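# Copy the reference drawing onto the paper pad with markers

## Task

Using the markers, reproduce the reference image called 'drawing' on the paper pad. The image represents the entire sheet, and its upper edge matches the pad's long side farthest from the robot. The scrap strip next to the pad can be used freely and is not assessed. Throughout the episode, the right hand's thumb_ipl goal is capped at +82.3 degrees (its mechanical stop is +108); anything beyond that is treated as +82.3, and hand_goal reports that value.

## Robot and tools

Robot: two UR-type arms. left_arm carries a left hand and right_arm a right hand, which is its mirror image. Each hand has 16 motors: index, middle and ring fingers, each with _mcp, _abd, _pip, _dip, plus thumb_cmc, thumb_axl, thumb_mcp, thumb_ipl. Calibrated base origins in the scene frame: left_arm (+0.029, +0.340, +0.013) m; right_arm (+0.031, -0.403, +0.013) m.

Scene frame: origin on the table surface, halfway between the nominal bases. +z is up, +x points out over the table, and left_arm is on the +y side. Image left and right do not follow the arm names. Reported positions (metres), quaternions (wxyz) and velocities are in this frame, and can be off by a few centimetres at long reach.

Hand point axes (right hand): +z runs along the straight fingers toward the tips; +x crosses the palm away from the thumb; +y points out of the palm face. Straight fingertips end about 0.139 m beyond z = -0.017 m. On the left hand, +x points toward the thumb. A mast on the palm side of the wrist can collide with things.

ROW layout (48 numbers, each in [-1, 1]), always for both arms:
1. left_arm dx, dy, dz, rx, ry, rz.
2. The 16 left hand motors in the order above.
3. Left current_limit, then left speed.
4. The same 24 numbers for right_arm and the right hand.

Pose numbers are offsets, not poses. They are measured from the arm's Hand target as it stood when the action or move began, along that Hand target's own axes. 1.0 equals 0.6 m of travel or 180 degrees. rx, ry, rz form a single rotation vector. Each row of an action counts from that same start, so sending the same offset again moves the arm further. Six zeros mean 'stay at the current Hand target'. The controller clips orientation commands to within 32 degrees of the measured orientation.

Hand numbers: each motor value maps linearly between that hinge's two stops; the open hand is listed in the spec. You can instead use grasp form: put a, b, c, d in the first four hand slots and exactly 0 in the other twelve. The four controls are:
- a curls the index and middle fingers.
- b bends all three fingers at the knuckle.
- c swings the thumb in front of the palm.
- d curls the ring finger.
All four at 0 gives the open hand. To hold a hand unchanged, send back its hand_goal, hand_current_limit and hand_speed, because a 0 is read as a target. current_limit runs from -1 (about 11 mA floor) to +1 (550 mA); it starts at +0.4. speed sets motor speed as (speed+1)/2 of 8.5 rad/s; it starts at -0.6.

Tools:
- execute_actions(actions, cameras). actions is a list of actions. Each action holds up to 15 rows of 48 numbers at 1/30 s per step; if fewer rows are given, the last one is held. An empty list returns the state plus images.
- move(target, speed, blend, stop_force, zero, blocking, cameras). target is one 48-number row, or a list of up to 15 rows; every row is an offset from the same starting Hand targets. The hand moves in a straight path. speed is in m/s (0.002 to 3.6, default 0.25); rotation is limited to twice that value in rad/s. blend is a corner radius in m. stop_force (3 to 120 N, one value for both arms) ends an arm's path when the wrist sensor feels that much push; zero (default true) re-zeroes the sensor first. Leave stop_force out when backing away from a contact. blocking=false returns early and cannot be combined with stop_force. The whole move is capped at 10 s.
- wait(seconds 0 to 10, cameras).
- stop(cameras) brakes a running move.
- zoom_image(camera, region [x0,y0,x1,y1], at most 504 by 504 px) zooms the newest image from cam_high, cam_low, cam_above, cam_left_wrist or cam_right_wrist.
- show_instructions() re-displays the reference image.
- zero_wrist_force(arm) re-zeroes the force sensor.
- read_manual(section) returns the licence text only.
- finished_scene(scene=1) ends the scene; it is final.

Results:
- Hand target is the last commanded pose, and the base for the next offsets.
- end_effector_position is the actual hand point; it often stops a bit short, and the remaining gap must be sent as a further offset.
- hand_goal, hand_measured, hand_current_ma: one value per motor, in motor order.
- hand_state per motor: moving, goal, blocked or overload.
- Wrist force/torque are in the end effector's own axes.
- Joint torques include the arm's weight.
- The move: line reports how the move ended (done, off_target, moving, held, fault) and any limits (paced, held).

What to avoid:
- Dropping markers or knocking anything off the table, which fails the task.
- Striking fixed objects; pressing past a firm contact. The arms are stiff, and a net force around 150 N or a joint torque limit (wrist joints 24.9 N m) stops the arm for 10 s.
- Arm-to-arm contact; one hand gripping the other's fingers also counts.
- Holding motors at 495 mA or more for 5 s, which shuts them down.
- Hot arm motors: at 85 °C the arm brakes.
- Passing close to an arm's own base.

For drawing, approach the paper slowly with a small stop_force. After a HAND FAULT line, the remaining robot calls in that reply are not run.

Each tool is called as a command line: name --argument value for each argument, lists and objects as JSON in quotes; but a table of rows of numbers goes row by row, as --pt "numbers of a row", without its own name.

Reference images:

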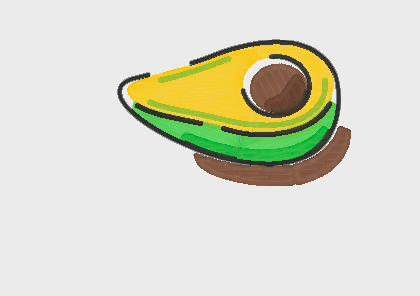

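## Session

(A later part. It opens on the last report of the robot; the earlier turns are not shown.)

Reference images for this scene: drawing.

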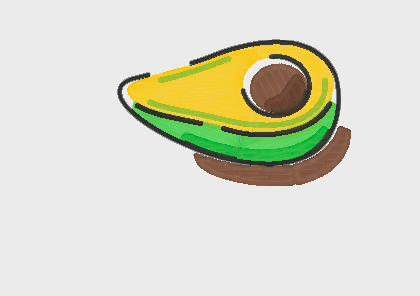

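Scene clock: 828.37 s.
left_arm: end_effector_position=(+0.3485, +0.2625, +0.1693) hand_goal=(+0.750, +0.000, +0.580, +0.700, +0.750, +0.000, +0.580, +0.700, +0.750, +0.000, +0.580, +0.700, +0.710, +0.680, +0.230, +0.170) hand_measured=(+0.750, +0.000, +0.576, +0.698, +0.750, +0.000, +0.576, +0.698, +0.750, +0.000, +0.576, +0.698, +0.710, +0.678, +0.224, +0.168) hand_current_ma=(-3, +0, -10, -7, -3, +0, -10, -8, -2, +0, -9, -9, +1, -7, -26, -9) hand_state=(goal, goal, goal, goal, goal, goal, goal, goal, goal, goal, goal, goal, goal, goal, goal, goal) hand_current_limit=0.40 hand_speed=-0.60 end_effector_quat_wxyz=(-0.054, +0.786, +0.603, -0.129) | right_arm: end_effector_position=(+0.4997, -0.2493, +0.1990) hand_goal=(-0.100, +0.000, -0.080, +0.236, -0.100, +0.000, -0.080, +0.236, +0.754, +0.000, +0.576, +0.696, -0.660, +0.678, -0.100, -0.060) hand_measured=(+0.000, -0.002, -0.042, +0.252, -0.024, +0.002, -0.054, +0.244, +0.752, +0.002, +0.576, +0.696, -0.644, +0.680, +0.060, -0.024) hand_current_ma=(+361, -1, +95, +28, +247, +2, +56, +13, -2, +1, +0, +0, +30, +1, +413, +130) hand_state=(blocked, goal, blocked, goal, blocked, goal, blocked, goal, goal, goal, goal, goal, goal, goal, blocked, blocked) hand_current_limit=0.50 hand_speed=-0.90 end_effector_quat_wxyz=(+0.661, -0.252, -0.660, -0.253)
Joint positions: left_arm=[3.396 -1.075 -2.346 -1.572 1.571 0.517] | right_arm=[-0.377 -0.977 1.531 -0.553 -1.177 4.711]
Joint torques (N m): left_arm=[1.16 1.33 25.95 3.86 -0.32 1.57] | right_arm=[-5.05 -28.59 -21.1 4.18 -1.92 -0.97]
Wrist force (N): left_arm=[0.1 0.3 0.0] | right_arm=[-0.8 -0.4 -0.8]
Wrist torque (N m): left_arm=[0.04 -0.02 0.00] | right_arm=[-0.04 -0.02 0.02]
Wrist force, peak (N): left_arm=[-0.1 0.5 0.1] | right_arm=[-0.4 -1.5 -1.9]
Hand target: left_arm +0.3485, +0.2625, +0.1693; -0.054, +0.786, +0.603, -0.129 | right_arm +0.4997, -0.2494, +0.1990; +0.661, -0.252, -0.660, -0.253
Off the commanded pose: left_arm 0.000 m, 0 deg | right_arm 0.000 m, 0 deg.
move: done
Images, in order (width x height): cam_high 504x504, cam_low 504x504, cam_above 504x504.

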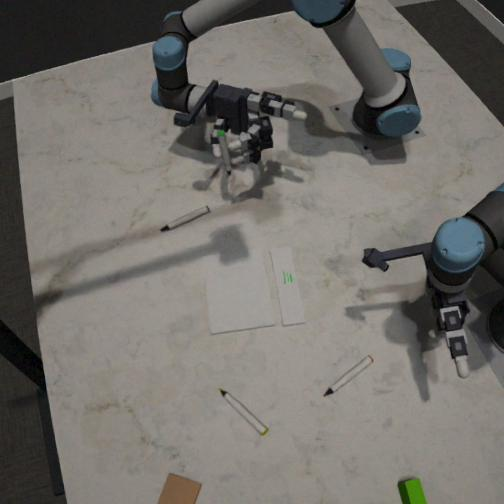

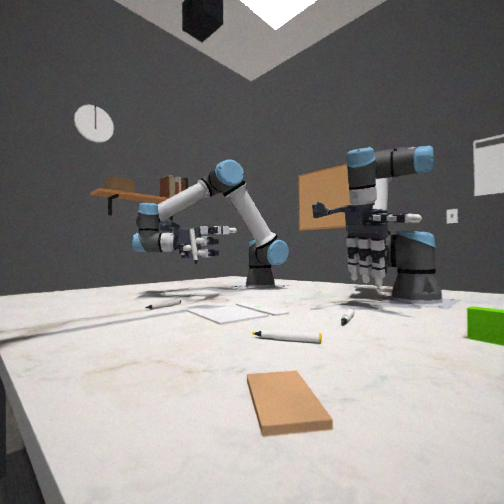

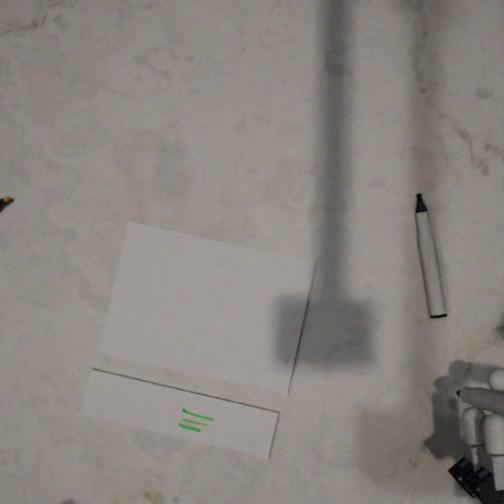

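show_instructions

execute_actions --actions '[]' --cameras '["all"]'

Reference images for this scene: drawing.

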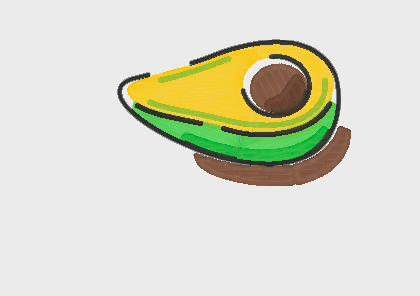

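Scene clock: 962.17 s.
left_arm: end_effector_position=(+0.3485, +0.2625, +0.1693) hand_goal=(+0.750, +0.000, +0.580, +0.700, +0.750, +0.000, +0.580, +0.700, +0.750, +0.000, +0.580, +0.700, +0.710, +0.680, +0.230, +0.170) hand_measured=(+0.750, +0.000, +0.576, +0.698, +0.750, +0.000, +0.576, +0.698, +0.750, +0.000, +0.576, +0.698, +0.710, +0.678, +0.224, +0.168) hand_current_ma=(-3, +0, -10, -7, -3, +0, -10, -8, -2, +0, -9, -9, +1, -7, -26, -9) hand_state=(goal, goal, goal, goal, goal, goal, goal, goal, goal, goal, goal, goal, goal, goal, goal, goal) hand_current_limit=0.40 hand_speed=-0.60 end_effector_quat_wxyz=(-0.054, +0.786, +0.603, -0.129) | right_arm: end_effector_position=(+0.4997, -0.2494, +0.1990) hand_goal=(-0.100, +0.000, -0.080, +0.236, -0.100, +0.000, -0.080, +0.236, +0.754, +0.000, +0.576, +0.696, -0.660, +0.678, -0.100, -0.060) hand_measured=(+0.000, -0.002, -0.042, +0.252, -0.024, +0.002, -0.054, +0.244, +0.752, +0.002, +0.576, +0.696, -0.644, +0.680, +0.060, -0.024) hand_current_ma=(+361, -1, +95, +28, +247, +2, +56, +13, -2, +1, +0, +0, +30, +1, +413, +130) hand_state=(blocked, goal, blocked, goal, blocked, goal, blocked, goal, goal, goal, goal, goal, goal, goal, blocked, blocked) hand_current_limit=0.50 hand_speed=-0.90 end_effector_quat_wxyz=(+0.661, -0.252, -0.660, -0.253)
Joint positions: left_arm=[3.396 -1.075 -2.346 -1.572 1.571 0.517] | right_arm=[-0.377 -0.977 1.531 -0.553 -1.177 4.711]
Joint velocities: within noise
Joint torques (N m): left_arm=[1.9 1.43 25.03 3.98 -0.27 1.61] | right_arm=[-6.07 -28.19 -21.83 4.39 -1.7 -0.95]
Motor temperatures (°C): left_arm=[30 31 31 36 39 41] | right_arm=[34 35 30 34 41 38]
Wrist force (N): left_arm=[0.2 0.2 0.0] | right_arm=[-0.8 -0.4 -0.4]
Wrist torque (N m): left_arm=[0.03 -0.03 0.02] | right_arm=[-0.08 -0.03 0.04]
Wrist force, peak (N): left_arm=[0.3 0.4 0.0] | right_arm=[-1.4 -0.1 -0.8]
Hand target: left_arm +0.3485, +0.2625, +0.1693; -0.054, +0.786, +0.603, -0.129 | right_arm +0.4997, -0.2494, +0.1990; +0.661, -0.252, -0.660, -0.253
Off the commanded pose: left_arm 0.000 m, 0 deg | right_arm 0.000 m, 0 deg.

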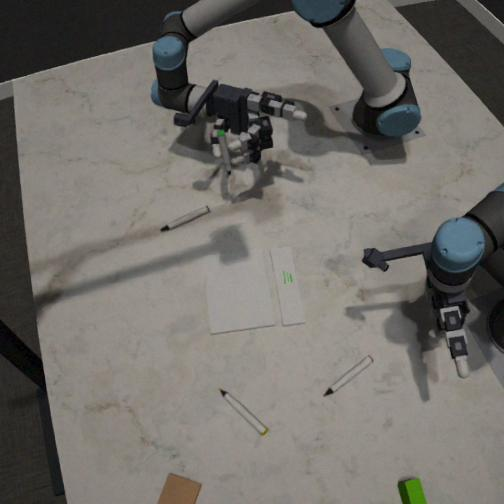

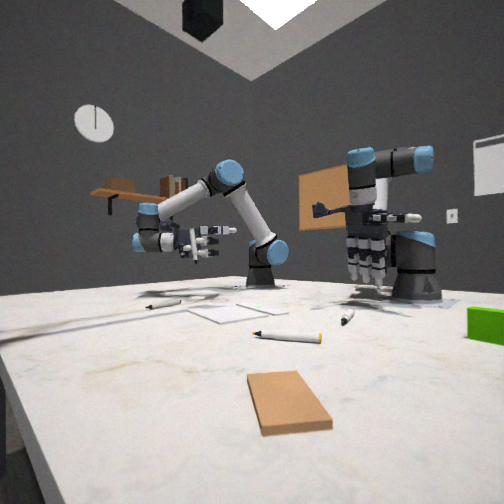

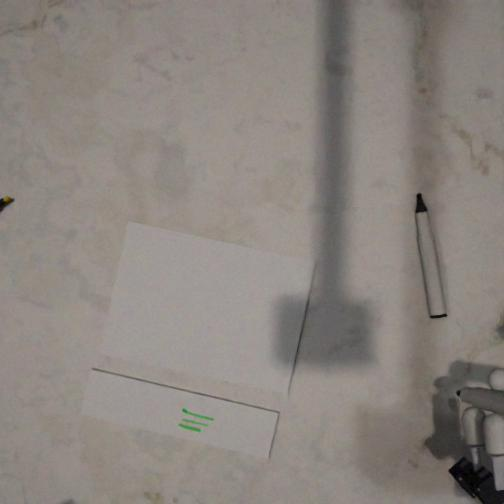

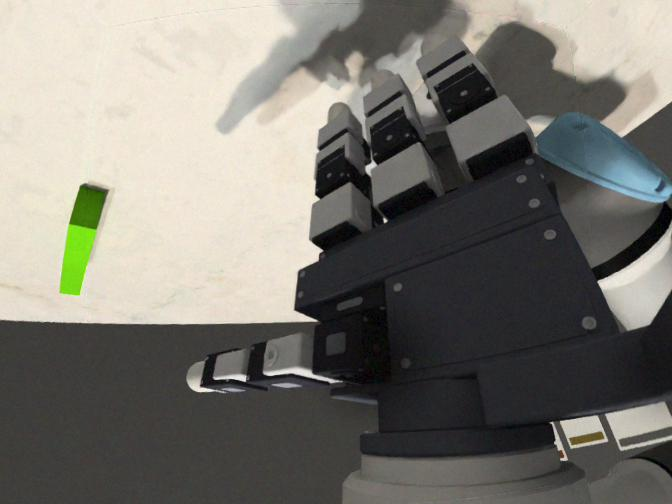

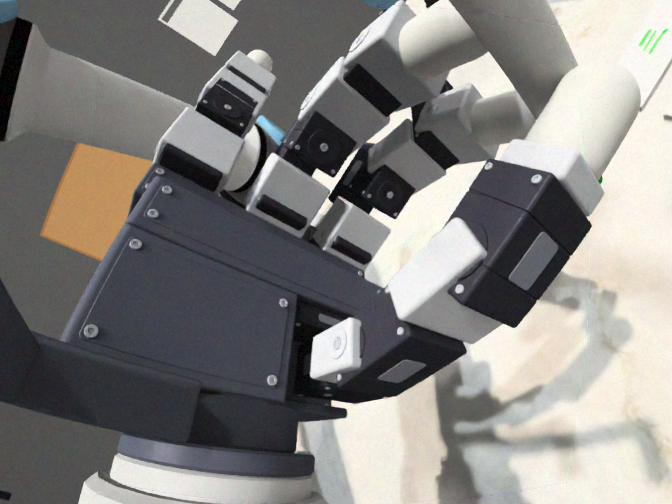

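move --pt "0 0 0 0 0 0 0 0 0 0 0 0 0 0 0 0 0 0 0 0 0 0 0.4 -0.6 -0.1483 0.1773 0.3048 0 0 0 -0.1 0 -0.08 0.235 -0.1 0 -0.08 0.235 0.754 0 0.576 0.696 -0.66 0.677 -0.1 -0.06 0.5 -0.9" --cameras '["cam_high","cam_low"]'

zoom_image --camera "cam_low" --region '[130, 170, 330, 330]'

Scene clock: 1052.53 s.
left_arm: end_effector_position=(+0.3485, +0.2625, +0.1693) hand_goal=(+0.750, +0.000, +0.580, +0.700, +0.750, +0.000, +0.580, +0.700, +0.750, +0.000, +0.580, +0.700, +0.710, +0.680, +0.230, +0.170) hand_measured=(+0.750, +0.000, +0.576, +0.698, +0.750, +0.000, +0.576, +0.698, +0.750, +0.000, +0.576, +0.698, +0.710, +0.678, +0.224, +0.168) hand_current_ma=(-3, +0, -10, -7, -3, +0, -10, -8, -2, +0, -9, -9, +1, -7, -26, -9) hand_state=(goal, goal, goal, goal, goal, goal, goal, goal, goal, goal, goal, goal, goal, goal, goal, goal) hand_current_limit=0.40 hand_speed=-0.60 end_effector_quat_wxyz=(-0.054, +0.786, +0.603, -0.129) | right_arm: end_effector_position=(+0.4344, -0.0480, +0.1104) hand_goal=(-0.100, +0.000, -0.080, +0.236, -0.100, +0.000, -0.080, +0.236, +0.754, +0.000, +0.576, +0.696, -0.660, +0.678, -0.100, -0.060) hand_measured=(+0.000, -0.002, -0.042, +0.252, -0.024, +0.002, -0.054, +0.244, +0.752, +0.002, +0.576, +0.696, -0.644, +0.680, +0.060, -0.024) hand_current_ma=(+361, -1, +95, +28, +247, +2, +56, +13, -2, +1, +0, +0, +30, +1, +413, +130) hand_state=(blocked, goal, blocked, goal, blocked, goal, blocked, goal, goal, goal, goal, goal, goal, goal, blocked, blocked) hand_current_limit=0.50 hand_speed=-0.90 end_effector_quat_wxyz=(+0.661, -0.252, -0.660, -0.253)
Joint positions: left_arm=[3.396 -1.075 -2.346 -1.572 1.571 0.517] | right_arm=[-0.03 -0.939 1.756 -0.815 -0.83 4.71]
Joint torques (N m): left_arm=[2.06 1.82 26.05 3.98 -0.26 1.57] | right_arm=[7.65 -26.63 -18.07 -0.81 1.35 1.67]
Wrist force (N): left_arm=[0.2 0.1 0.1] | right_arm=[-0.7 -0.3 -0.4]
Wrist torque (N m): left_arm=[0.02 -0.03 0.01] | right_arm=[-0.08 -0.03 0.11]
Wrist force, peak (N): left_arm=[0.3 0.3 0.1] | right_arm=[-0.4 -1.2 -1.9]
Hand target: left_arm +0.3485, +0.2625, +0.1693; -0.054, +0.786, +0.603, -0.129 | right_arm +0.4344, -0.0480, +0.1104; +0.661, -0.252, -0.660, -0.253
Off the commanded pose: left_arm 0.000 m, 0 deg | right_arm 0.000 m, 0 deg.
move: done
Images, in order (width x height): cam_high 504x504, cam_low 504x504.

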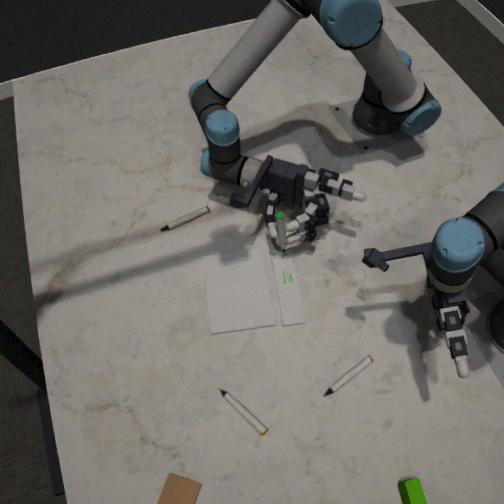

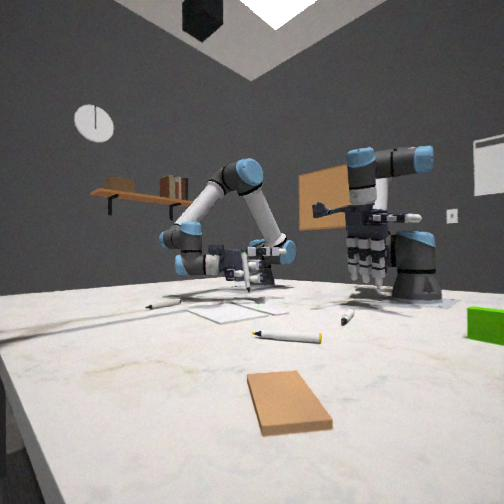

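Scaled by 2.520 from the camera's 504x504 image, which has a finer 720x720 frame.

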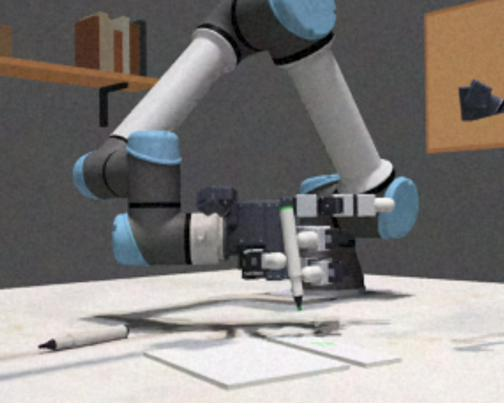

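move --pt "0 0 0 0 0 0 0 0 0 0 0 0 0 0 0 0 0 0 0 0 0 0 0.4 -0.6 -0.064 0 0 0 0 0 -0.1 0 -0.08 0.235 -0.1 0 -0.08 0.235 0.754 0 0.576 0.696 -0.66 0.677 -0.1 -0.06 0.1 -0.9" --speed 0.02 --stop_force 3

Scene clock: 1061.57 s.
left_arm: end_effector_position=(+0.3485, +0.2625, +0.1693) hand_goal=(+0.750, +0.000, +0.580, +0.700, +0.750, +0.000, +0.580, +0.700, +0.750, +0.000, +0.580, +0.700, +0.710, +0.680, +0.230, +0.170) hand_measured=(+0.750, +0.000, +0.576, +0.698, +0.750, +0.000, +0.576, +0.698, +0.750, +0.000, +0.576, +0.698, +0.710, +0.678, +0.224, +0.168) hand_current_ma=(-3, +0, -10, -7, -3, +0, -10, -8, -2, +0, -9, -9, +1, -7, -26, -9) hand_state=(goal, goal, goal, goal, goal, goal, goal, goal, goal, goal, goal, goal, goal, goal, goal, goal) hand_current_limit=0.40 hand_speed=-0.60 end_effector_quat_wxyz=(-0.054, +0.786, +0.603, -0.129) | right_arm: end_effector_position=(+0.4344, -0.0479, +0.0748) hand_goal=(-0.100, +0.000, -0.080, +0.236, -0.100, +0.000, -0.080, +0.236, +0.754, +0.000, +0.576, +0.696, -0.660, +0.678, -0.100, -0.060) hand_measured=(+0.000, -0.002, -0.042, +0.252, -0.024, -0.004, -0.054, +0.244, +0.752, +0.002, +0.576, +0.696, -0.646, +0.678, +0.060, -0.024) hand_current_ma=(+302, -2, +95, +28, +247, -4, +56, +13, -2, +1, +0, +0, +23, +1, +302, +130) hand_state=(blocked, goal, blocked, goal, blocked, goal, blocked, goal, goal, goal, goal, goal, goal, goal, blocked, blocked) hand_current_limit=0.10 hand_speed=-0.90 end_effector_quat_wxyz=(+0.661, -0.252, -0.660, -0.253)
Joint positions: left_arm=[3.396 -1.075 -2.346 -1.572 1.571 0.517] | right_arm=[-0.03 -0.875 1.764 -0.888 -0.83 4.71]
Joint torques (N m): left_arm=[1.58 1.62 25.8 4.03 -0.34 1.67] | right_arm=[5.59 -50.93 -18.07 3.86 0.71 0.56]
Wrist force (N): left_arm=[0.2 0.0 0.0] | right_arm=[-0.3 -0.2 -0.7]
Wrist torque (N m): left_arm=[0.00 -0.03 0.02] | right_arm=[-0.03 0.00 0.06]
Wrist force, peak (N): left_arm=[0.3 0.3 -0.2] | right_arm=[2.8 -0.2 -0.6]
Hand target: left_arm +0.3485, +0.2625, +0.1693; -0.054, +0.786, +0.603, -0.129 | right_arm +0.4344, -0.0479, +0.0748; +0.661, -0.252, -0.660, -0.253 (not the last commanded pose)
Off the commanded pose: left_arm 0.000 m, 0 deg | right_arm 0.003 m, 0 deg.
move: contact (right_arm)

move --pt "0 0 0 0 0 0 0 0 0 0 0 0 0 0 0 0 0 0 0 0 0 0 0.4 -0.6 -0.030 0 0 0 0 0 -0.1 0 -0.08 0.235 -0.1 0 -0.08 0.235 0.754 0 0.576 0.696 -0.66 0.677 -0.1 -0.06 0.1 -0.9" --speed 0.01 --stop_force 20 --cameras '["cam_low","cam_high"]'

zoom_image --camera "cam_low" --region '[130, 170, 330, 330]'

zoom_image --camera "cam_high" --region '[220, 160, 380, 290]'

Scene clock: 1070.93 s.
left_arm: end_effector_position=(+0.3485, +0.2625, +0.1693) hand_goal=(+0.750, +0.000, +0.580, +0.700, +0.750, +0.000, +0.580, +0.700, +0.750, +0.000, +0.580, +0.700, +0.710, +0.680, +0.230, +0.170) hand_measured=(+0.750, +0.000, +0.576, +0.698, +0.750, +0.000, +0.576, +0.698, +0.750, +0.000, +0.576, +0.698, +0.710, +0.678, +0.224, +0.168) hand_current_ma=(-3, +0, -10, -7, -3, +0, -10, -8, -2, +0, -9, -9, +1, -7, -26, -9) hand_state=(goal, goal, goal, goal, goal, goal, goal, goal, goal, goal, goal, goal, goal, goal, goal, goal) hand_current_limit=0.40 hand_speed=-0.60 end_effector_quat_wxyz=(-0.054, +0.786, +0.603, -0.129) | right_arm: end_effector_position=(+0.4344, -0.0479, +0.0568) hand_goal=(-0.100, +0.000, -0.080, +0.236, -0.100, +0.000, -0.080, +0.236, +0.754, +0.000, +0.576, +0.696, -0.660, +0.678, -0.100, -0.060) hand_measured=(-0.006, -0.022, -0.042, +0.252, -0.024, -0.024, -0.054, +0.244, +0.752, +0.002, +0.576, +0.696, -0.720, +0.658, +0.066, -0.020) hand_current_ma=(+303, -36, +95, +28, +247, -43, +56, +13, -2, +1, +0, +0, -173, -49, +302, +144) hand_state=(blocked, blocked, blocked, goal, blocked, blocked, blocked, goal, goal, goal, goal, goal, blocked, goal, blocked, blocked) hand_current_limit=0.10 hand_speed=-0.90 end_effector_quat_wxyz=(+0.661, -0.252, -0.660, -0.253)
Joint positions: left_arm=[3.396 -1.075 -2.346 -1.572 1.571 0.517] | right_arm=[-0.03 -0.841 1.766 -0.923 -0.83 4.71]
Joint torques (N m): left_arm=[1.47 2.42 26.35 4.04 -0.38 1.95] | right_arm=[7.3 -24.63 -2.58 -1.44 1.66 0.45]
Wrist force (N): left_arm=[0.1 0.0 0.2] | right_arm=[6.3 -1.6 -0.5]
Wrist torque (N m): left_arm=[-0.02 -0.02 0.01] | right_arm=[-0.05 -0.19 -0.12]
Wrist force, peak (N): left_arm=[0.4 0.4 0.3] | right_arm=[7.9 -1.1 -0.9]
Hand target: left_arm +0.3485, +0.2625, +0.1693; -0.054, +0.786, +0.603, -0.129 | right_arm +0.4344, -0.0479, +0.0568; +0.661, -0.252, -0.660, -0.253
Off the commanded pose: left_arm 0.000 m, 0 deg | right_arm 0.000 m, 0 deg.
move: done
Images, in order (width x height): cam_high 504x504, cam_low 504x504.

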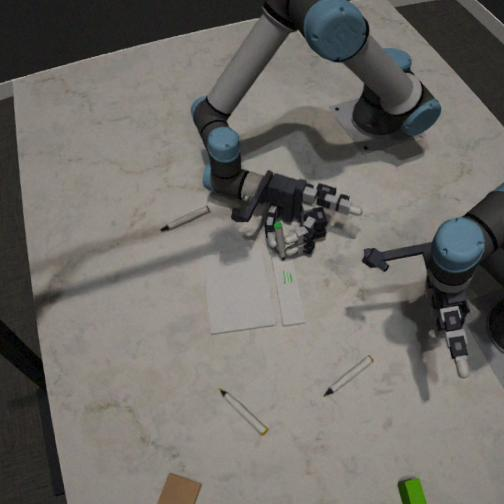

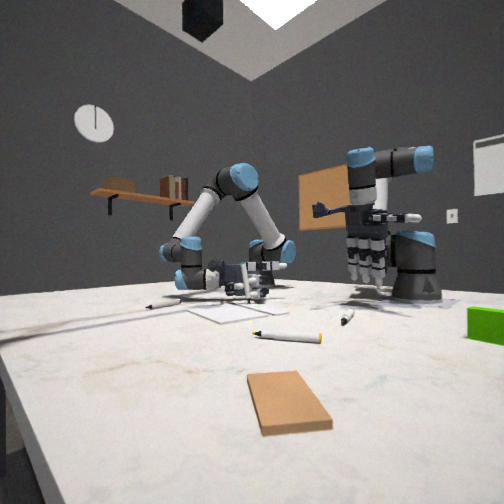

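Scaled by 2.520 from the camera's 504x504 image, which has a finer 720x720 frame.

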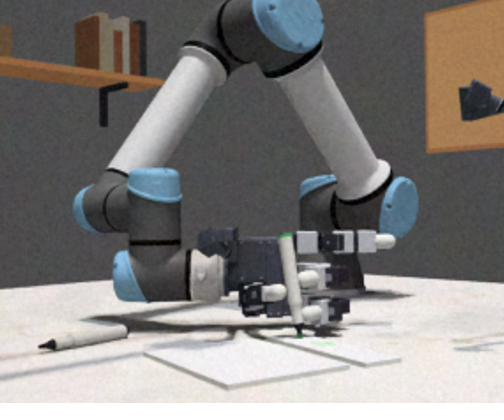

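Scaled by 3.150 from the camera's 504x504 image, which has a finer 720x720 frame.

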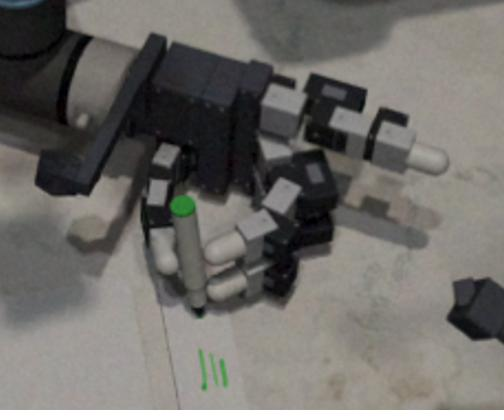

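move --pt "0 0 0 0 0 0 0 0 0 0 0 0 0 0 0 0 0 0 0 0 0 0 0.4 -0.6 0.08 0 0 0 0 0 -0.1 0 -0.08 0.235 -0.1 0 -0.08 0.235 0.754 0 0.576 0.696 -0.66 0.677 -0.1 -0.06 0.1 -0.9" --speed 0.05 --cameras '["cam_low","cam_high"]'

zoom_image --camera "cam_low" --region '[130, 170, 330, 330]'

zoom_image --camera "cam_high" --region '[220, 160, 380, 290]'

Scene clock: 1083.93 s.
left_arm: end_effector_position=(+0.3485, +0.2625, +0.1693) hand_goal=(+0.750, +0.000, +0.580, +0.700, +0.750, +0.000, +0.580, +0.700, +0.750, +0.000, +0.580, +0.700, +0.710, +0.680, +0.230, +0.170) hand_measured=(+0.750, +0.000, +0.576, +0.698, +0.750, +0.000, +0.576, +0.698, +0.750, +0.000, +0.576, +0.698, +0.710, +0.678, +0.224, +0.168) hand_current_ma=(-3, +0, -10, -7, -3, +0, -10, -8, -2, +0, -9, -9, +1, -7, -26, -9) hand_state=(goal, goal, goal, goal, goal, goal, goal, goal, goal, goal, goal, goal, goal, goal, goal, goal) hand_current_limit=0.40 hand_speed=-0.60 end_effector_quat_wxyz=(-0.054, +0.786, +0.603, -0.129) | right_arm: end_effector_position=(+0.4344, -0.0480, +0.1047) hand_goal=(-0.100, +0.000, -0.080, +0.236, -0.100, +0.000, -0.080, +0.236, +0.754, +0.000, +0.576, +0.696, -0.660, +0.678, -0.100, -0.060) hand_measured=(-0.018, +0.010, -0.042, +0.252, -0.024, +0.010, -0.054, +0.244, +0.752, +0.002, +0.576, +0.696, -0.710, +0.658, +0.066, -0.020) hand_current_ma=(+276, +14, +95, +28, +247, +13, +57, +13, -2, +1, +0, +0, -136, -49, +303, +144) hand_state=(blocked, goal, blocked, goal, blocked, goal, blocked, goal, goal, goal, goal, goal, blocked, goal, blocked, blocked) hand_current_limit=0.10 hand_speed=-0.90 end_effector_quat_wxyz=(+0.661, -0.252, -0.660, -0.253)
Joint positions: left_arm=[3.396 -1.075 -2.346 -1.572 1.571 0.517] | right_arm=[-0.03 -0.929 1.757 -0.827 -0.83 4.71]
Joint torques (N m): left_arm=[1.94 2.19 27.22 3.98 -0.22 2.12] | right_arm=[-5.25 -49.78 -18.38 3.7 -1.54 1.65]
Wrist force (N): left_arm=[0.3 0.3 0.0] | right_arm=[-0.8 -0.2 -0.7]
Wrist torque (N m): left_arm=[0.04 -0.05 0.02] | right_arm=[-0.03 -0.01 0.12]
Wrist force, peak (N): left_arm=[0.4 0.4 0.1] | right_arm=[6.6 -1.7 -0.5]
Hand target: left_arm +0.3485, +0.2625, +0.1693; -0.054, +0.786, +0.603, -0.129 | right_arm +0.4344, -0.0480, +0.1048; +0.661, -0.252, -0.660, -0.253
Off the commanded pose: left_arm 0.000 m, 0 deg | right_arm 0.000 m, 0 deg.
move: done
Images, in order (width x height): cam_high 504x504, cam_low 504x504.

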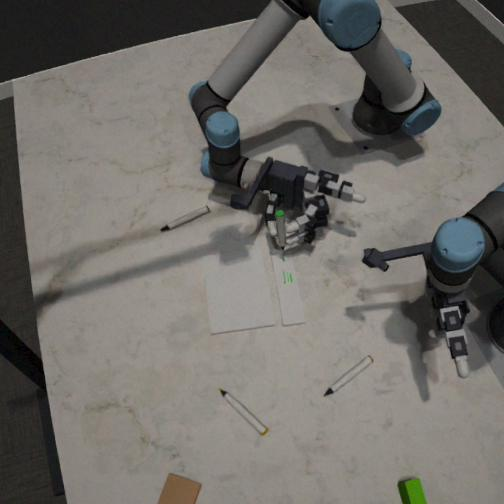

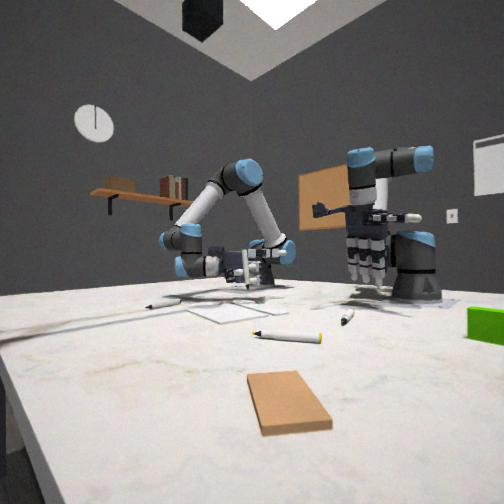

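Scaled by 2.520 from the camera's 504x504 image, which has a finer 720x720 frame.

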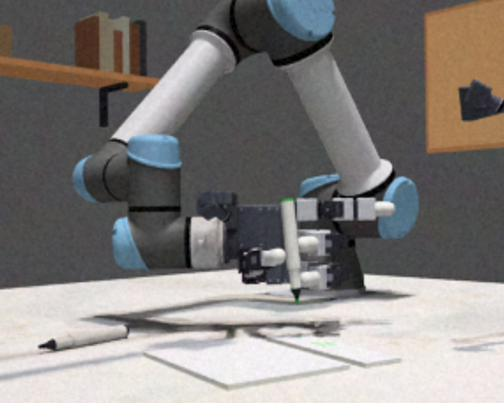

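Scaled by 3.150 from the camera's 504x504 image, which has a finer 720x720 frame.

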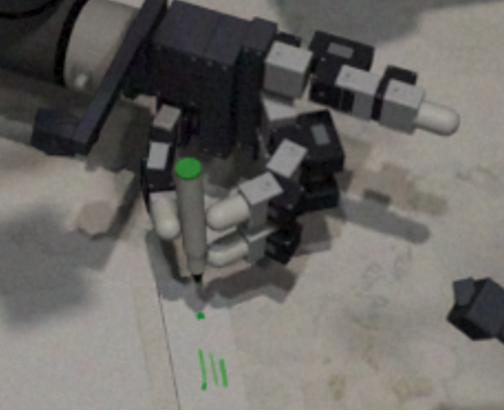

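move --pt "0 0 0 0 0 0 0 0 0 0 0 0 0 0 0 0 0 0 0 0 0 0 0.4 -0.6 0 0 0 0 0 0 -0.1 0 -0.08 0.235 -0.1 0 -0.08 0.235 -0.06 0 -0.08 0.235 -0.66 0.677 -0.03 -0.06 0.75 -0.85" --cameras '["cam_low","cam_high"]'

zoom_image --camera "cam_low" --region '[180, 230, 280, 310]'

zoom_image --camera "cam_high" --region '[220, 160, 380, 290]'

Scene clock: 1123.83 s.
left_arm: end_effector_position=(+0.3485, +0.2625, +0.1693) hand_goal=(+0.750, +0.000, +0.580, +0.700, +0.750, +0.000, +0.580, +0.700, +0.750, +0.000, +0.580, +0.700, +0.710, +0.680, +0.230, +0.170) hand_measured=(+0.750, +0.000, +0.576, +0.698, +0.750, +0.000, +0.576, +0.698, +0.750, +0.000, +0.576, +0.698, +0.710, +0.678, +0.224, +0.168) hand_current_ma=(-3, +0, -10, -7, -3, +0, -10, -8, -2, +0, -9, -9, +1, -7, -26, -9) hand_state=(goal, goal, goal, goal, goal, goal, goal, goal, goal, goal, goal, goal, goal, goal, goal, goal) hand_current_limit=0.40 hand_speed=-0.60 end_effector_quat_wxyz=(-0.054, +0.786, +0.603, -0.129) | right_arm: end_effector_position=(+0.4344, -0.0480, +0.1048) hand_goal=(-0.100, +0.000, -0.080, +0.236, -0.100, +0.000, -0.080, +0.236, -0.060, +0.000, -0.080, +0.236, -0.660, +0.678, -0.030, -0.060) hand_measured=(-0.018, +0.010, -0.042, +0.252, -0.024, +0.010, -0.054, +0.244, -0.044, +0.002, -0.076, +0.238, -0.708, +0.658, +0.066, -0.020) hand_current_ma=(+276, +14, +95, +28, +246, +13, +57, +13, +34, +2, +3, +3, -131, -49, +447, +144) hand_state=(blocked, goal, blocked, goal, blocked, goal, blocked, goal, goal, goal, goal, goal, blocked, goal, blocked, blocked) hand_current_limit=0.75 hand_speed=-0.85 end_effector_quat_wxyz=(+0.661, -0.252, -0.660, -0.253)
Joint positions: left_arm=[3.396 -1.075 -2.346 -1.572 1.571 0.517] | right_arm=[-0.03 -0.929 1.757 -0.826 -0.83 4.71]
Joint torques (N m): left_arm=[1.67 1.93 27.46 3.96 -0.32 2.01] | right_arm=[-5.59 -50.33 -19.43 3.84 -1.57 0.34]
Wrist force (N): left_arm=[0.2 0.2 0.0] | right_arm=[-0.9 -0.3 -0.8]
Wrist torque (N m): left_arm=[0.03 -0.03 0.01] | right_arm=[-0.04 0.04 0.16]
Wrist force, peak (N): left_arm=[0.3 0.5 -0.1] | right_arm=[-1.2 -0.5 -0.8]
Hand target: left_arm +0.3485, +0.2625, +0.1693; -0.054, +0.786, +0.603, -0.129 | right_arm +0.4344, -0.0480, +0.1048; +0.661, -0.252, -0.660, -0.253
Off the commanded pose: left_arm 0.000 m, 0 deg | right_arm 0.000 m, 0 deg.
move: done
Images, in order (width x height): cam_high 504x504, cam_low 504x504.

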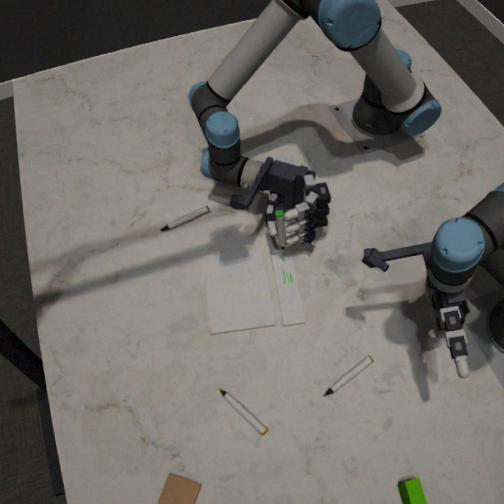

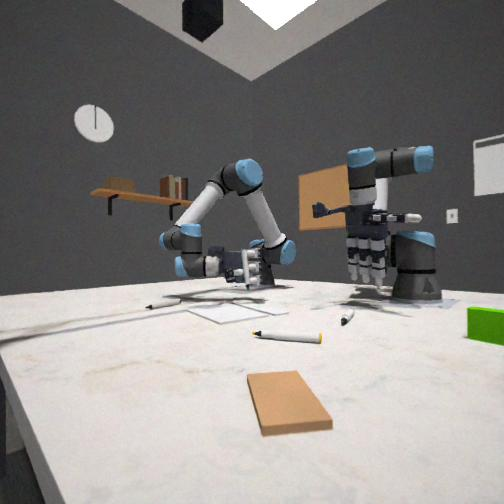

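Scaled by 5.040 from the camera's 504x504 image, which has a finer 720x720 frame.

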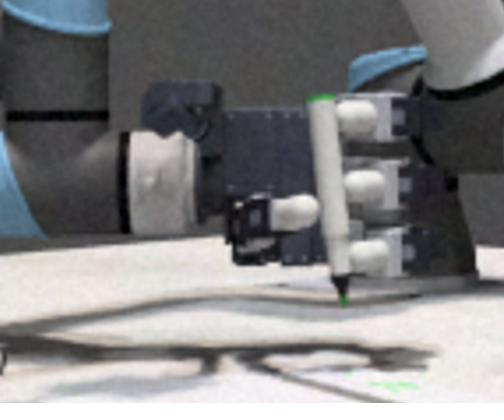

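Scaled by 3.150 from the camera's 504x504 image, which has a finer 720x720 frame.

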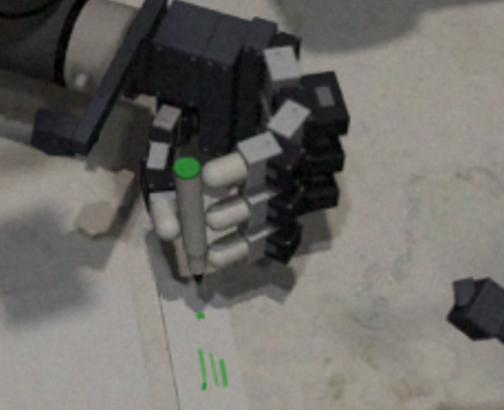

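move --pt "0 0 0 0 0 0 0 0 0 0 0 0 0 0 0 0 0 0 0 0 0 0 0.4 -0.6 0 0 0 0 0 0 -0.15 0 -0.09 0.225 -0.1 0 -0.08 0.235 -0.09 0 -0.08 0.235 -0.66 0.677 -0.01 -0.06 0.75 -0.85" --cameras '["cam_low","cam_high"]'

zoom_image --camera "cam_low" --region '[180, 230, 280, 310]'

Scene clock: 1133.50 s.
left_arm: end_effector_position=(+0.3485, +0.2625, +0.1693) hand_goal=(+0.750, +0.000, +0.580, +0.700, +0.750, +0.000, +0.580, +0.700, +0.750, +0.000, +0.580, +0.700, +0.710, +0.680, +0.230, +0.170) hand_measured=(+0.750, +0.000, +0.576, +0.698, +0.750, +0.000, +0.576, +0.698, +0.750, +0.000, +0.576, +0.698, +0.710, +0.678, +0.224, +0.168) hand_current_ma=(-3, +0, -10, -7, -3, +0, -10, -8, -2, +0, -9, -9, +1, -7, -26, -9) hand_state=(goal, goal, goal, goal, goal, goal, goal, goal, goal, goal, goal, goal, goal, goal, goal, goal) hand_current_limit=0.40 hand_speed=-0.60 end_effector_quat_wxyz=(-0.054, +0.786, +0.603, -0.129) | right_arm: end_effector_position=(+0.4344, -0.0480, +0.1048) hand_goal=(-0.150, +0.000, -0.090, +0.226, -0.100, +0.000, -0.080, +0.236, -0.090, +0.000, -0.080, +0.236, -0.660, +0.678, -0.010, -0.060) hand_measured=(-0.018, +0.010, -0.042, +0.250, -0.028, +0.010, -0.054, +0.244, -0.052, +0.004, -0.074, +0.238, -0.708, +0.658, +0.066, -0.020) hand_current_ma=(+481, +14, +128, +53, +232, +13, +57, +13, +96, +3, +8, +3, -126, -49, +330, +150) hand_state=(blocked, goal, blocked, blocked, blocked, goal, blocked, goal, blocked, goal, goal, goal, blocked, goal, blocked, blocked) hand_current_limit=0.75 hand_speed=-0.85 end_effector_quat_wxyz=(+0.661, -0.252, -0.660, -0.253)
Joint positions: left_arm=[3.396 -1.075 -2.346 -1.572 1.571 0.517] | right_arm=[-0.03 -0.929 1.757 -0.826 -0.83 4.71]
Joint torques (N m): left_arm=[1.98 2.62 26.71 4.08 -0.27 2.03] | right_arm=[-5.45 -49.51 -18.16 3.74 -1.48 -0.54]
Wrist force (N): left_arm=[0.2 0.1 0.1] | right_arm=[-0.9 -0.5 -0.3]
Wrist torque (N m): left_arm=[0.01 -0.02 0.02] | right_arm=[-0.10 0.01 0.16]
Wrist force, peak (N): left_arm=[0.2 0.4 0.1] | right_arm=[-1.0 -0.8 -0.9]
Hand target: left_arm +0.3485, +0.2625, +0.1693; -0.054, +0.786, +0.603, -0.129 | right_arm +0.4344, -0.0480, +0.1048; +0.661, -0.252, -0.660, -0.253
Off the commanded pose: left_arm 0.000 m, 0 deg | right_arm 0.000 m, 0 deg.
move: done
Images, in order (width x height): cam_high 504x504, cam_low 504x504.

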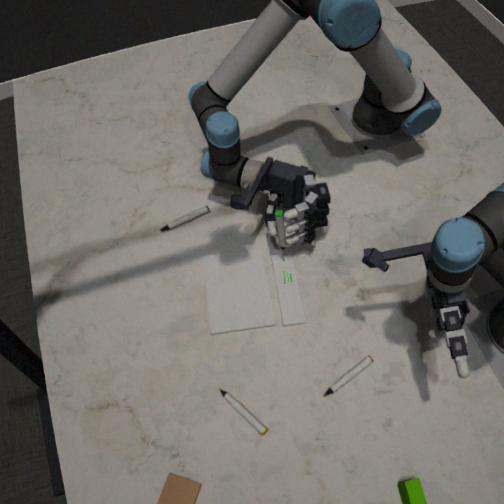

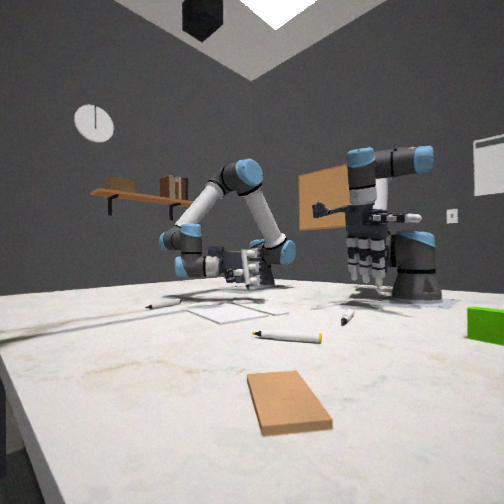

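Scaled by 5.040 from the camera's 504x504 image, which has a finer 720x720 frame.

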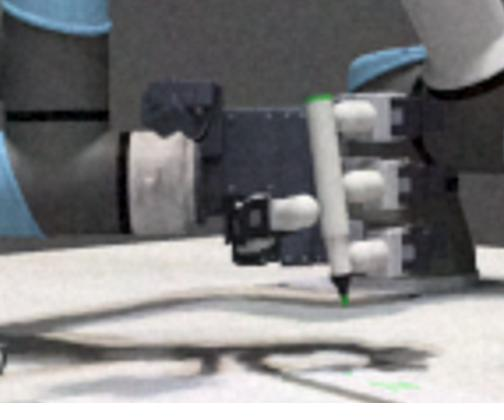

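move --pt "0 0 0 0 0 0 0 0 0 0 0 0 0 0 0 0 0 0 0 0 0 0 0.4 -0.6 0 0.01825 -0.00485 0 0 0 -0.12 0 -0.09 0.225 -0.1 0 -0.08 0.235 -0.09 0 -0.08 0.235 -0.66 0.677 -0.01 -0.06 0.75 -0.85" --pt "0 0 0 0 0 0 0 0 0 0 0 0 0 0 0 0 0 0 0 0 0 0 0.4 -0.6 -0.0547 0.01825 -0.00485 0 0 0 -0.12 0 -0.09 0.225 -0.1 0 -0.08 0.235 -0.09 0 -0.08 0.235 -0.66 0.677 -0.01 -0.06 0.75 -0.85" --speed 0.05

move --pt "0 0 0 0 0 0 0 0 0 0 0 0 0 0 0 0 0 0 0 0 0 0 0.4 -0.6 -0.02 0 0 0 0 0 -0.12 0 -0.09 0.225 -0.1 0 -0.08 0.235 -0.09 0 -0.08 0.235 -0.66 0.677 -0.01 -0.06 0.75 -0.85" --speed 0.005 --stop_force 3

Scene clock: 1155.77 s.
left_arm: end_effector_position=(+0.3485, +0.2625, +0.1693) hand_goal=(+0.750, +0.000, +0.580, +0.700, +0.750, +0.000, +0.580, +0.700, +0.750, +0.000, +0.580, +0.700, +0.710, +0.680, +0.230, +0.170) hand_measured=(+0.750, +0.000, +0.576, +0.698, +0.750, +0.000, +0.576, +0.698, +0.750, +0.000, +0.576, +0.698, +0.710, +0.678, +0.224, +0.168) hand_current_ma=(-3, +0, -10, -7, -3, +0, -10, -8, -2, +0, -9, -9, +1, -7, -26, -9) hand_state=(goal, goal, goal, goal, goal, goal, goal, goal, goal, goal, goal, goal, goal, goal, goal, goal) hand_current_limit=0.40 hand_speed=-0.60 end_effector_quat_wxyz=(-0.054, +0.786, +0.603, -0.129) | right_arm: end_effector_position=(+0.4439, -0.0417, +0.0720) hand_goal=(-0.120, +0.000, -0.090, +0.226, -0.100, +0.000, -0.080, +0.236, -0.090, +0.000, -0.080, +0.236, -0.660, +0.678, -0.010, -0.060) hand_measured=(-0.018, +0.010, -0.042, +0.250, -0.028, +0.010, -0.054, +0.244, -0.052, +0.004, -0.074, +0.238, -0.708, +0.658, +0.066, -0.020) hand_current_ma=(+367, +14, +128, +53, +232, +13, +57, +13, +96, +3, +8, +3, -126, -49, +330, +150) hand_state=(blocked, goal, blocked, blocked, blocked, goal, blocked, goal, blocked, goal, goal, goal, blocked, goal, blocked, blocked) hand_current_limit=0.75 hand_speed=-0.85 end_effector_quat_wxyz=(+0.661, -0.252, -0.660, -0.253)
Joint positions: left_arm=[3.396 -1.075 -2.346 -1.572 1.571 0.517] | right_arm=[-0.018 -0.853 1.729 -0.874 -0.818 4.71]
Joint torques (N m): left_arm=[1.99 1.93 26.84 3.96 -0.25 2.02] | right_arm=[7.48 -29.16 -4.12 -0.65 1.51 -0.32]
Wrist force (N): left_arm=[0.2 0.2 0.0] | right_arm=[-1.1 0.0 -0.4]
Wrist torque (N m): left_arm=[0.04 -0.02 0.01] | right_arm=[-0.04 0.07 0.14]
Wrist force, peak (N): left_arm=[0.4 0.3 0.1] | right_arm=[-1.2 -0.5 -0.8]
Hand target: left_arm +0.3485, +0.2625, +0.1693; -0.054, +0.786, +0.603, -0.129 | right_arm +0.4439, -0.0417, +0.0720; +0.661, -0.252, -0.660, -0.253
Off the commanded pose: left_arm 0.000 m, 0 deg | right_arm 0.000 m, 0 deg.
move: done

Scene clock: 1158.90 s.
left_arm: end_effector_position=(+0.3485, +0.2625, +0.1693) hand_goal=(+0.750, +0.000, +0.580, +0.700, +0.750, +0.000, +0.580, +0.700, +0.750, +0.000, +0.580, +0.700, +0.710, +0.680, +0.230, +0.170) hand_measured=(+0.750, +0.000, +0.576, +0.698, +0.750, +0.000, +0.576, +0.698, +0.750, +0.000, +0.576, +0.698, +0.710, +0.678, +0.224, +0.168) hand_current_ma=(-3, +0, -10, -7, -3, +0, -10, -8, -2, +0, -9, -9, +1, -7, -26, -9) hand_state=(goal, goal, goal, goal, goal, goal, goal, goal, goal, goal, goal, goal, goal, goal, goal, goal) hand_current_limit=0.40 hand_speed=-0.60 end_effector_quat_wxyz=(-0.054, +0.786, +0.603, -0.129) | right_arm: end_effector_position=(+0.4439, -0.0417, +0.0600) hand_goal=(-0.120, +0.000, -0.090, +0.226, -0.100, +0.000, -0.080, +0.236, -0.090, +0.000, -0.080, +0.236, -0.660, +0.678, -0.010, -0.060) hand_measured=(-0.018, +0.010, -0.042, +0.250, -0.028, +0.010, -0.054, +0.244, -0.052, +0.004, -0.074, +0.238, -0.708, +0.658, +0.066, -0.020) hand_current_ma=(+367, +14, +128, +53, +232, +13, +57, +13, +96, +3, +8, +3, -126, -49, +330, +150) hand_state=(blocked, goal, blocked, blocked, blocked, goal, blocked, goal, blocked, goal, goal, goal, blocked, goal, blocked, blocked) hand_current_limit=0.75 hand_speed=-0.85 end_effector_quat_wxyz=(+0.661, -0.252, -0.660, -0.253)
Joint positions: left_arm=[3.396 -1.075 -2.346 -1.572 1.571 0.517] | right_arm=[-0.018 -0.831 1.73 -0.897 -0.818 4.71]
Joint torques (N m): left_arm=[2.35 2.09 27.09 4 -0.3 2.11] | right_arm=[7.69 -28.9 -3.84 -0.98 1.43 1.53]
Wrist force (N): left_arm=[0.1 0.1 0.2] | right_arm=[-0.9 -0.2 -0.5]
Wrist torque (N m): left_arm=[-0.01 -0.01 0.00] | right_arm=[-0.04 0.04 0.16]
Wrist force, peak (N): left_arm=[0.4 0.5 -0.1] | right_arm=[-1.4 0.0 -0.8]
Hand target: left_arm +0.3485, +0.2625, +0.1693; -0.054, +0.786, +0.603, -0.129 | right_arm +0.4439, -0.0417, +0.0600; +0.661, -0.252, -0.660, -0.253
Off the commanded pose: left_arm 0.000 m, 0 deg | right_arm 0.000 m, 0 deg.
move: done

move --pt "0 0 0 0 0 0 0 0 0 0 0 0 0 0 0 0 0 0 0 0 0 0 0.4 -0.6 -0.015 0 0 0 0 0 -0.12 0 -0.09 0.225 -0.1 0 -0.08 0.235 -0.09 0 -0.08 0.235 -0.66 0.677 -0.01 -0.06 0.75 -0.85" --speed 0.005 --stop_force 3 --cameras '["cam_low"]'

zoom_image --camera "cam_low" --region '[180, 250, 280, 330]'

Scene clock: 1165.00 s.
left_arm: end_effector_position=(+0.3485, +0.2625, +0.1693) hand_goal=(+0.750, +0.000, +0.580, +0.700, +0.750, +0.000, +0.580, +0.700, +0.750, +0.000, +0.580, +0.700, +0.710, +0.680, +0.230, +0.170) hand_measured=(+0.750, +0.000, +0.576, +0.698, +0.750, +0.000, +0.576, +0.698, +0.750, +0.000, +0.576, +0.698, +0.710, +0.678, +0.224, +0.168) hand_current_ma=(-3, +0, -10, -7, -3, +0, -10, -8, -2, +0, -9, -9, +1, -7, -26, -9) hand_state=(goal, goal, goal, goal, goal, goal, goal, goal, goal, goal, goal, goal, goal, goal, goal, goal) hand_current_limit=0.40 hand_speed=-0.60 end_effector_quat_wxyz=(-0.054, +0.786, +0.603, -0.129) | right_arm: end_effector_position=(+0.4439, -0.0417, +0.0592) hand_goal=(-0.120, +0.000, -0.090, +0.226, -0.100, +0.000, -0.080, +0.236, -0.090, +0.000, -0.080, +0.236, -0.660, +0.678, -0.010, -0.060) hand_measured=(-0.018, +0.006, -0.042, +0.250, -0.030, +0.006, -0.054, +0.244, -0.054, +0.000, -0.074, +0.238, -0.708, +0.658, +0.066, -0.018) hand_current_ma=(+367, +6, +128, +53, +228, +7, +57, +13, +90, +0, +8, +3, -126, -49, +330, +155) hand_state=(blocked, goal, blocked, blocked, blocked, goal, blocked, goal, blocked, goal, goal, goal, blocked, goal, blocked, blocked) hand_current_limit=0.75 hand_speed=-0.85 end_effector_quat_wxyz=(+0.661, -0.252, -0.660, -0.253)
Joint positions: left_arm=[3.396 -1.075 -2.346 -1.572 1.571 0.517] | right_arm=[-0.018 -0.829 1.73 -0.899 -0.818 4.71]
Joint torques (N m): left_arm=[1.62 2.09 27.62 3.83 -0.38 2.07] | right_arm=[6.87 -52.04 -6.83 3.69 1.3 1.66]
Wrist force (N): left_arm=[0.0 0.2 0.2] | right_arm=[1.6 -0.5 -0.9]
Wrist torque (N m): left_arm=[0.02 0.00 -0.01] | right_arm=[-0.05 -0.02 0.03]
Wrist force, peak (N): left_arm=[0.4 0.2 0.3] | right_arm=[3.1 -0.7 -0.8]
Hand target: left_arm +0.3485, +0.2625, +0.1693; -0.054, +0.786, +0.603, -0.129 | right_arm +0.4439, -0.0417, +0.0592; +0.661, -0.252, -0.660, -0.253 (not the last commanded pose)
Off the commanded pose: left_arm 0.000 m, 0 deg | right_arm 0.008 m, 0 deg.
move: contact (right_arm)
Images, in order (width x height): cam_low 504x504.

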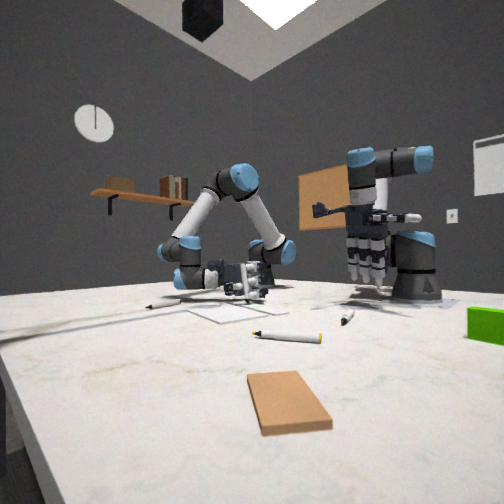

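Scaled by 5.040 from the camera's 504x504 image, which has a finer 720x720 frame.

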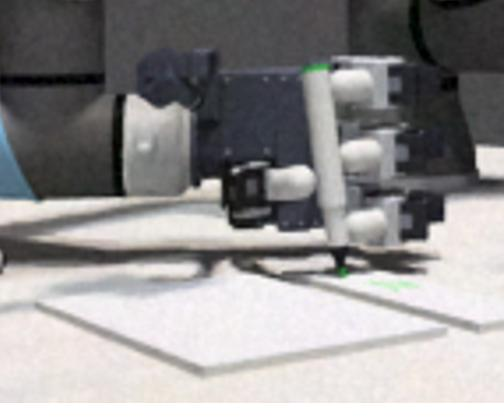

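move --pt "0 0 0 0 0 0 0 0 0 0 0 0 0 0 0 0 0 0 0 0 0 0 0.4 -0.6 0.00083 -0.02887 -0.01667 0 0 0 -0.12 0 -0.09 0.225 -0.1 0 -0.08 0.235 -0.09 0 -0.08 0.235 -0.66 0.677 -0.01 -0.06 0.75 -0.85" --pt "0 0 0 0 0 0 0 0 0 0 0 0 0 0 0 0 0 0 0 0 0 0 0.4 -0.6 0.00083 -0.04228 0.00637 0 0 0 -0.12 0 -0.09 0.225 -0.1 0 -0.08 0.235 -0.09 0 -0.08 0.235 -0.66 0.677 -0.01 -0.06 0.75 -0.85" --pt "0 0 0 0 0 0 0 0 0 0 0 0 0 0 0 0 0 0 0 0 0 0 0.4 -0.6 0.00083 -0.01341 0.02304 0 0 0 -0.12 0 -0.09 0.225 -0.1 0 -0.08 0.235 -0.09 0 -0.08 0.235 -0.66 0.677 -0.01 -0.06 0.75 -0.85" --pt "0 0 0 0 0 0 0 0 0 0 0 0 0 0 0 0 0 0 0 0 0 0 0.4 -0.6 0.00083 0 0 0 0 0 -0.12 0 -0.09 0.225 -0.1 0 -0.08 0.235 -0.09 0 -0.08 0.235 -0.66 0.677 -0.01 -0.06 0.75 -0.85" --pt "0 0 0 0 0 0 0 0 0 0 0 0 0 0 0 0 0 0 0 0 0 0 0.4 -0.6 0.03 0 0 0 0 0 -0.12 0 -0.09 0.225 -0.1 0 -0.08 0.235 -0.09 0 -0.08 0.235 -0.66 0.677 -0.01 -0.06 0.75 -0.85" --speed 0.04 --blend 0.001

move --pt "0 0 0 0 0 0 0 0 0 0 0 0 0 0 0 0 0 0 0 0 0 0 0.4 -0.6 0.10 -0.28 -0.10 0 0 0 -0.12 0 -0.09 0.225 -0.1 0 -0.08 0.235 -0.09 0 -0.08 0.235 -0.66 0.677 -0.01 -0.06 0.75 -0.85" --cameras '["cam_above"]'

zoom_image --camera "cam_above" --region '[160, 380, 290, 470]'

Scene clock: 1188.37 s.
left_arm: end_effector_position=(+0.3485, +0.2625, +0.1693) hand_goal=(+0.750, +0.000, +0.580, +0.700, +0.750, +0.000, +0.580, +0.700, +0.750, +0.000, +0.580, +0.700, +0.710, +0.680, +0.230, +0.170) hand_measured=(+0.750, +0.000, +0.576, +0.698, +0.750, +0.000, +0.576, +0.698, +0.750, +0.000, +0.576, +0.698, +0.710, +0.678, +0.224, +0.168) hand_current_ma=(-3, +0, -10, -7, -3, +0, -10, -8, -2, +0, -9, -9, +1, -7, -26, -9) hand_state=(goal, goal, goal, goal, goal, goal, goal, goal, goal, goal, goal, goal, goal, goal, goal, goal) hand_current_limit=0.40 hand_speed=-0.60 end_effector_quat_wxyz=(-0.054, +0.786, +0.603, -0.129) | right_arm: end_effector_position=(+0.4439, -0.0417, +0.0771) hand_goal=(-0.120, +0.000, -0.090, +0.226, -0.100, +0.000, -0.080, +0.236, -0.090, +0.000, -0.080, +0.236, -0.660, +0.678, -0.010, -0.060) hand_measured=(-0.018, +0.008, -0.042, +0.250, -0.030, +0.010, -0.054, +0.244, -0.058, +0.004, -0.074, +0.238, -0.706, +0.658, +0.066, -0.018) hand_current_ma=(+367, +11, +128, +53, +223, +11, +57, +13, +78, +3, +9, +3, -125, -49, +331, +157) hand_state=(blocked, goal, blocked, blocked, blocked, goal, blocked, goal, blocked, goal, goal, goal, blocked, goal, blocked, blocked) hand_current_limit=0.75 hand_speed=-0.85 end_effector_quat_wxyz=(+0.661, -0.252, -0.660, -0.253)
Joint positions: left_arm=[3.396 -1.075 -2.346 -1.572 1.571 0.517] | right_arm=[-0.018 -0.862 1.728 -0.864 -0.818 4.71]
Joint torques (N m): left_arm=[1.45 2.36 26.92 3.98 -0.37 2.12] | right_arm=[-5.98 -52.36 -18 3.53 -1.6 -0.74]
Wrist force (N): left_arm=[0.1 0.1 0.1] | right_arm=[-1.0 -0.3 -0.2]
Wrist torque (N m): left_arm=[0.01 -0.01 0.00] | right_arm=[-0.08 0.04 0.13]
Wrist force, peak (N): left_arm=[0.5 0.3 0.1] | right_arm=[2.4 -0.1 -0.9]
Hand target: left_arm +0.3485, +0.2625, +0.1693; -0.054, +0.786, +0.603, -0.129 | right_arm +0.4439, -0.0417, +0.0772; +0.661, -0.252, -0.660, -0.253
Off the commanded pose: left_arm 0.000 m, 0 deg | right_arm 0.000 m, 0 deg.
move: done

Scene clock: 1189.73 s.
left_arm: end_effector_position=(+0.3485, +0.2625, +0.1693) hand_goal=(+0.750, +0.000, +0.580, +0.700, +0.750, +0.000, +0.580, +0.700, +0.750, +0.000, +0.580, +0.700, +0.710, +0.680, +0.230, +0.170) hand_measured=(+0.750, +0.000, +0.576, +0.698, +0.750, +0.000, +0.576, +0.698, +0.750, +0.000, +0.576, +0.698, +0.710, +0.678, +0.224, +0.168) hand_current_ma=(-3, +0, -10, -7, -3, +0, -10, -8, -2, +0, -9, -9, +1, -7, -26, -9) hand_state=(goal, goal, goal, goal, goal, goal, goal, goal, goal, goal, goal, goal, goal, goal, goal, goal) hand_current_limit=0.40 hand_speed=-0.60 end_effector_quat_wxyz=(-0.054, +0.786, +0.603, -0.129) | right_arm: end_effector_position=(+0.3765, -0.2069, +0.1370) hand_goal=(-0.120, +0.000, -0.090, +0.226, -0.100, +0.000, -0.080, +0.236, -0.090, +0.000, -0.080, +0.236, -0.660, +0.678, -0.010, -0.060) hand_measured=(-0.018, +0.008, -0.042, +0.250, -0.030, +0.010, -0.054, +0.244, -0.058, +0.004, -0.074, +0.238, -0.706, +0.658, +0.066, -0.018) hand_current_ma=(+367, +11, +128, +53, +223, +12, +57, +13, +78, +3, +9, +3, -125, -49, +331, +157) hand_state=(blocked, goal, blocked, blocked, blocked, goal, blocked, goal, blocked, goal, goal, goal, blocked, goal, blocked, blocked) hand_current_limit=0.75 hand_speed=-0.85 end_effector_quat_wxyz=(+0.661, -0.252, -0.660, -0.253)
Joint positions: left_arm=[3.396 -1.075 -2.346 -1.572 1.571 0.517] | right_arm=[-0.378 -1.117 1.981 -0.863 -1.178 4.711]
Joint torques (N m): left_arm=[2.35 2.44 27.32 3.99 -0.37 2.01] | right_arm=[-7.15 -42.72 -4.23 4.22 -1.69 1.77]
Wrist force (N): left_arm=[0.2 0.1 0.2] | right_arm=[-1.0 -0.3 -0.2]
Wrist torque (N m): left_arm=[0.01 -0.02 0.01] | right_arm=[-0.07 0.06 0.09]
Wrist force, peak (N): left_arm=[0.1 0.4 0.2] | right_arm=[-0.6 -1.5 -0.8]
Hand target: left_arm +0.3485, +0.2625, +0.1693; -0.054, +0.786, +0.603, -0.129 | right_arm +0.3765, -0.2070, +0.1370; +0.661, -0.252, -0.660, -0.253
Off the commanded pose: left_arm 0.000 m, 0 deg | right_arm 0.000 m, 0 deg.
move: done
Images, in order (width x height): cam_above 504x504.

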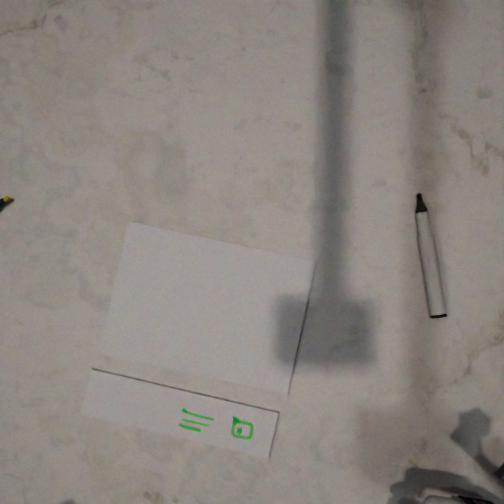

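Scaled by 3.877 from the camera's 504x504 image, which has a finer 720x720 frame.

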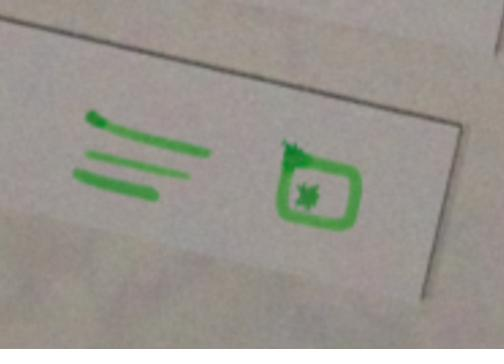

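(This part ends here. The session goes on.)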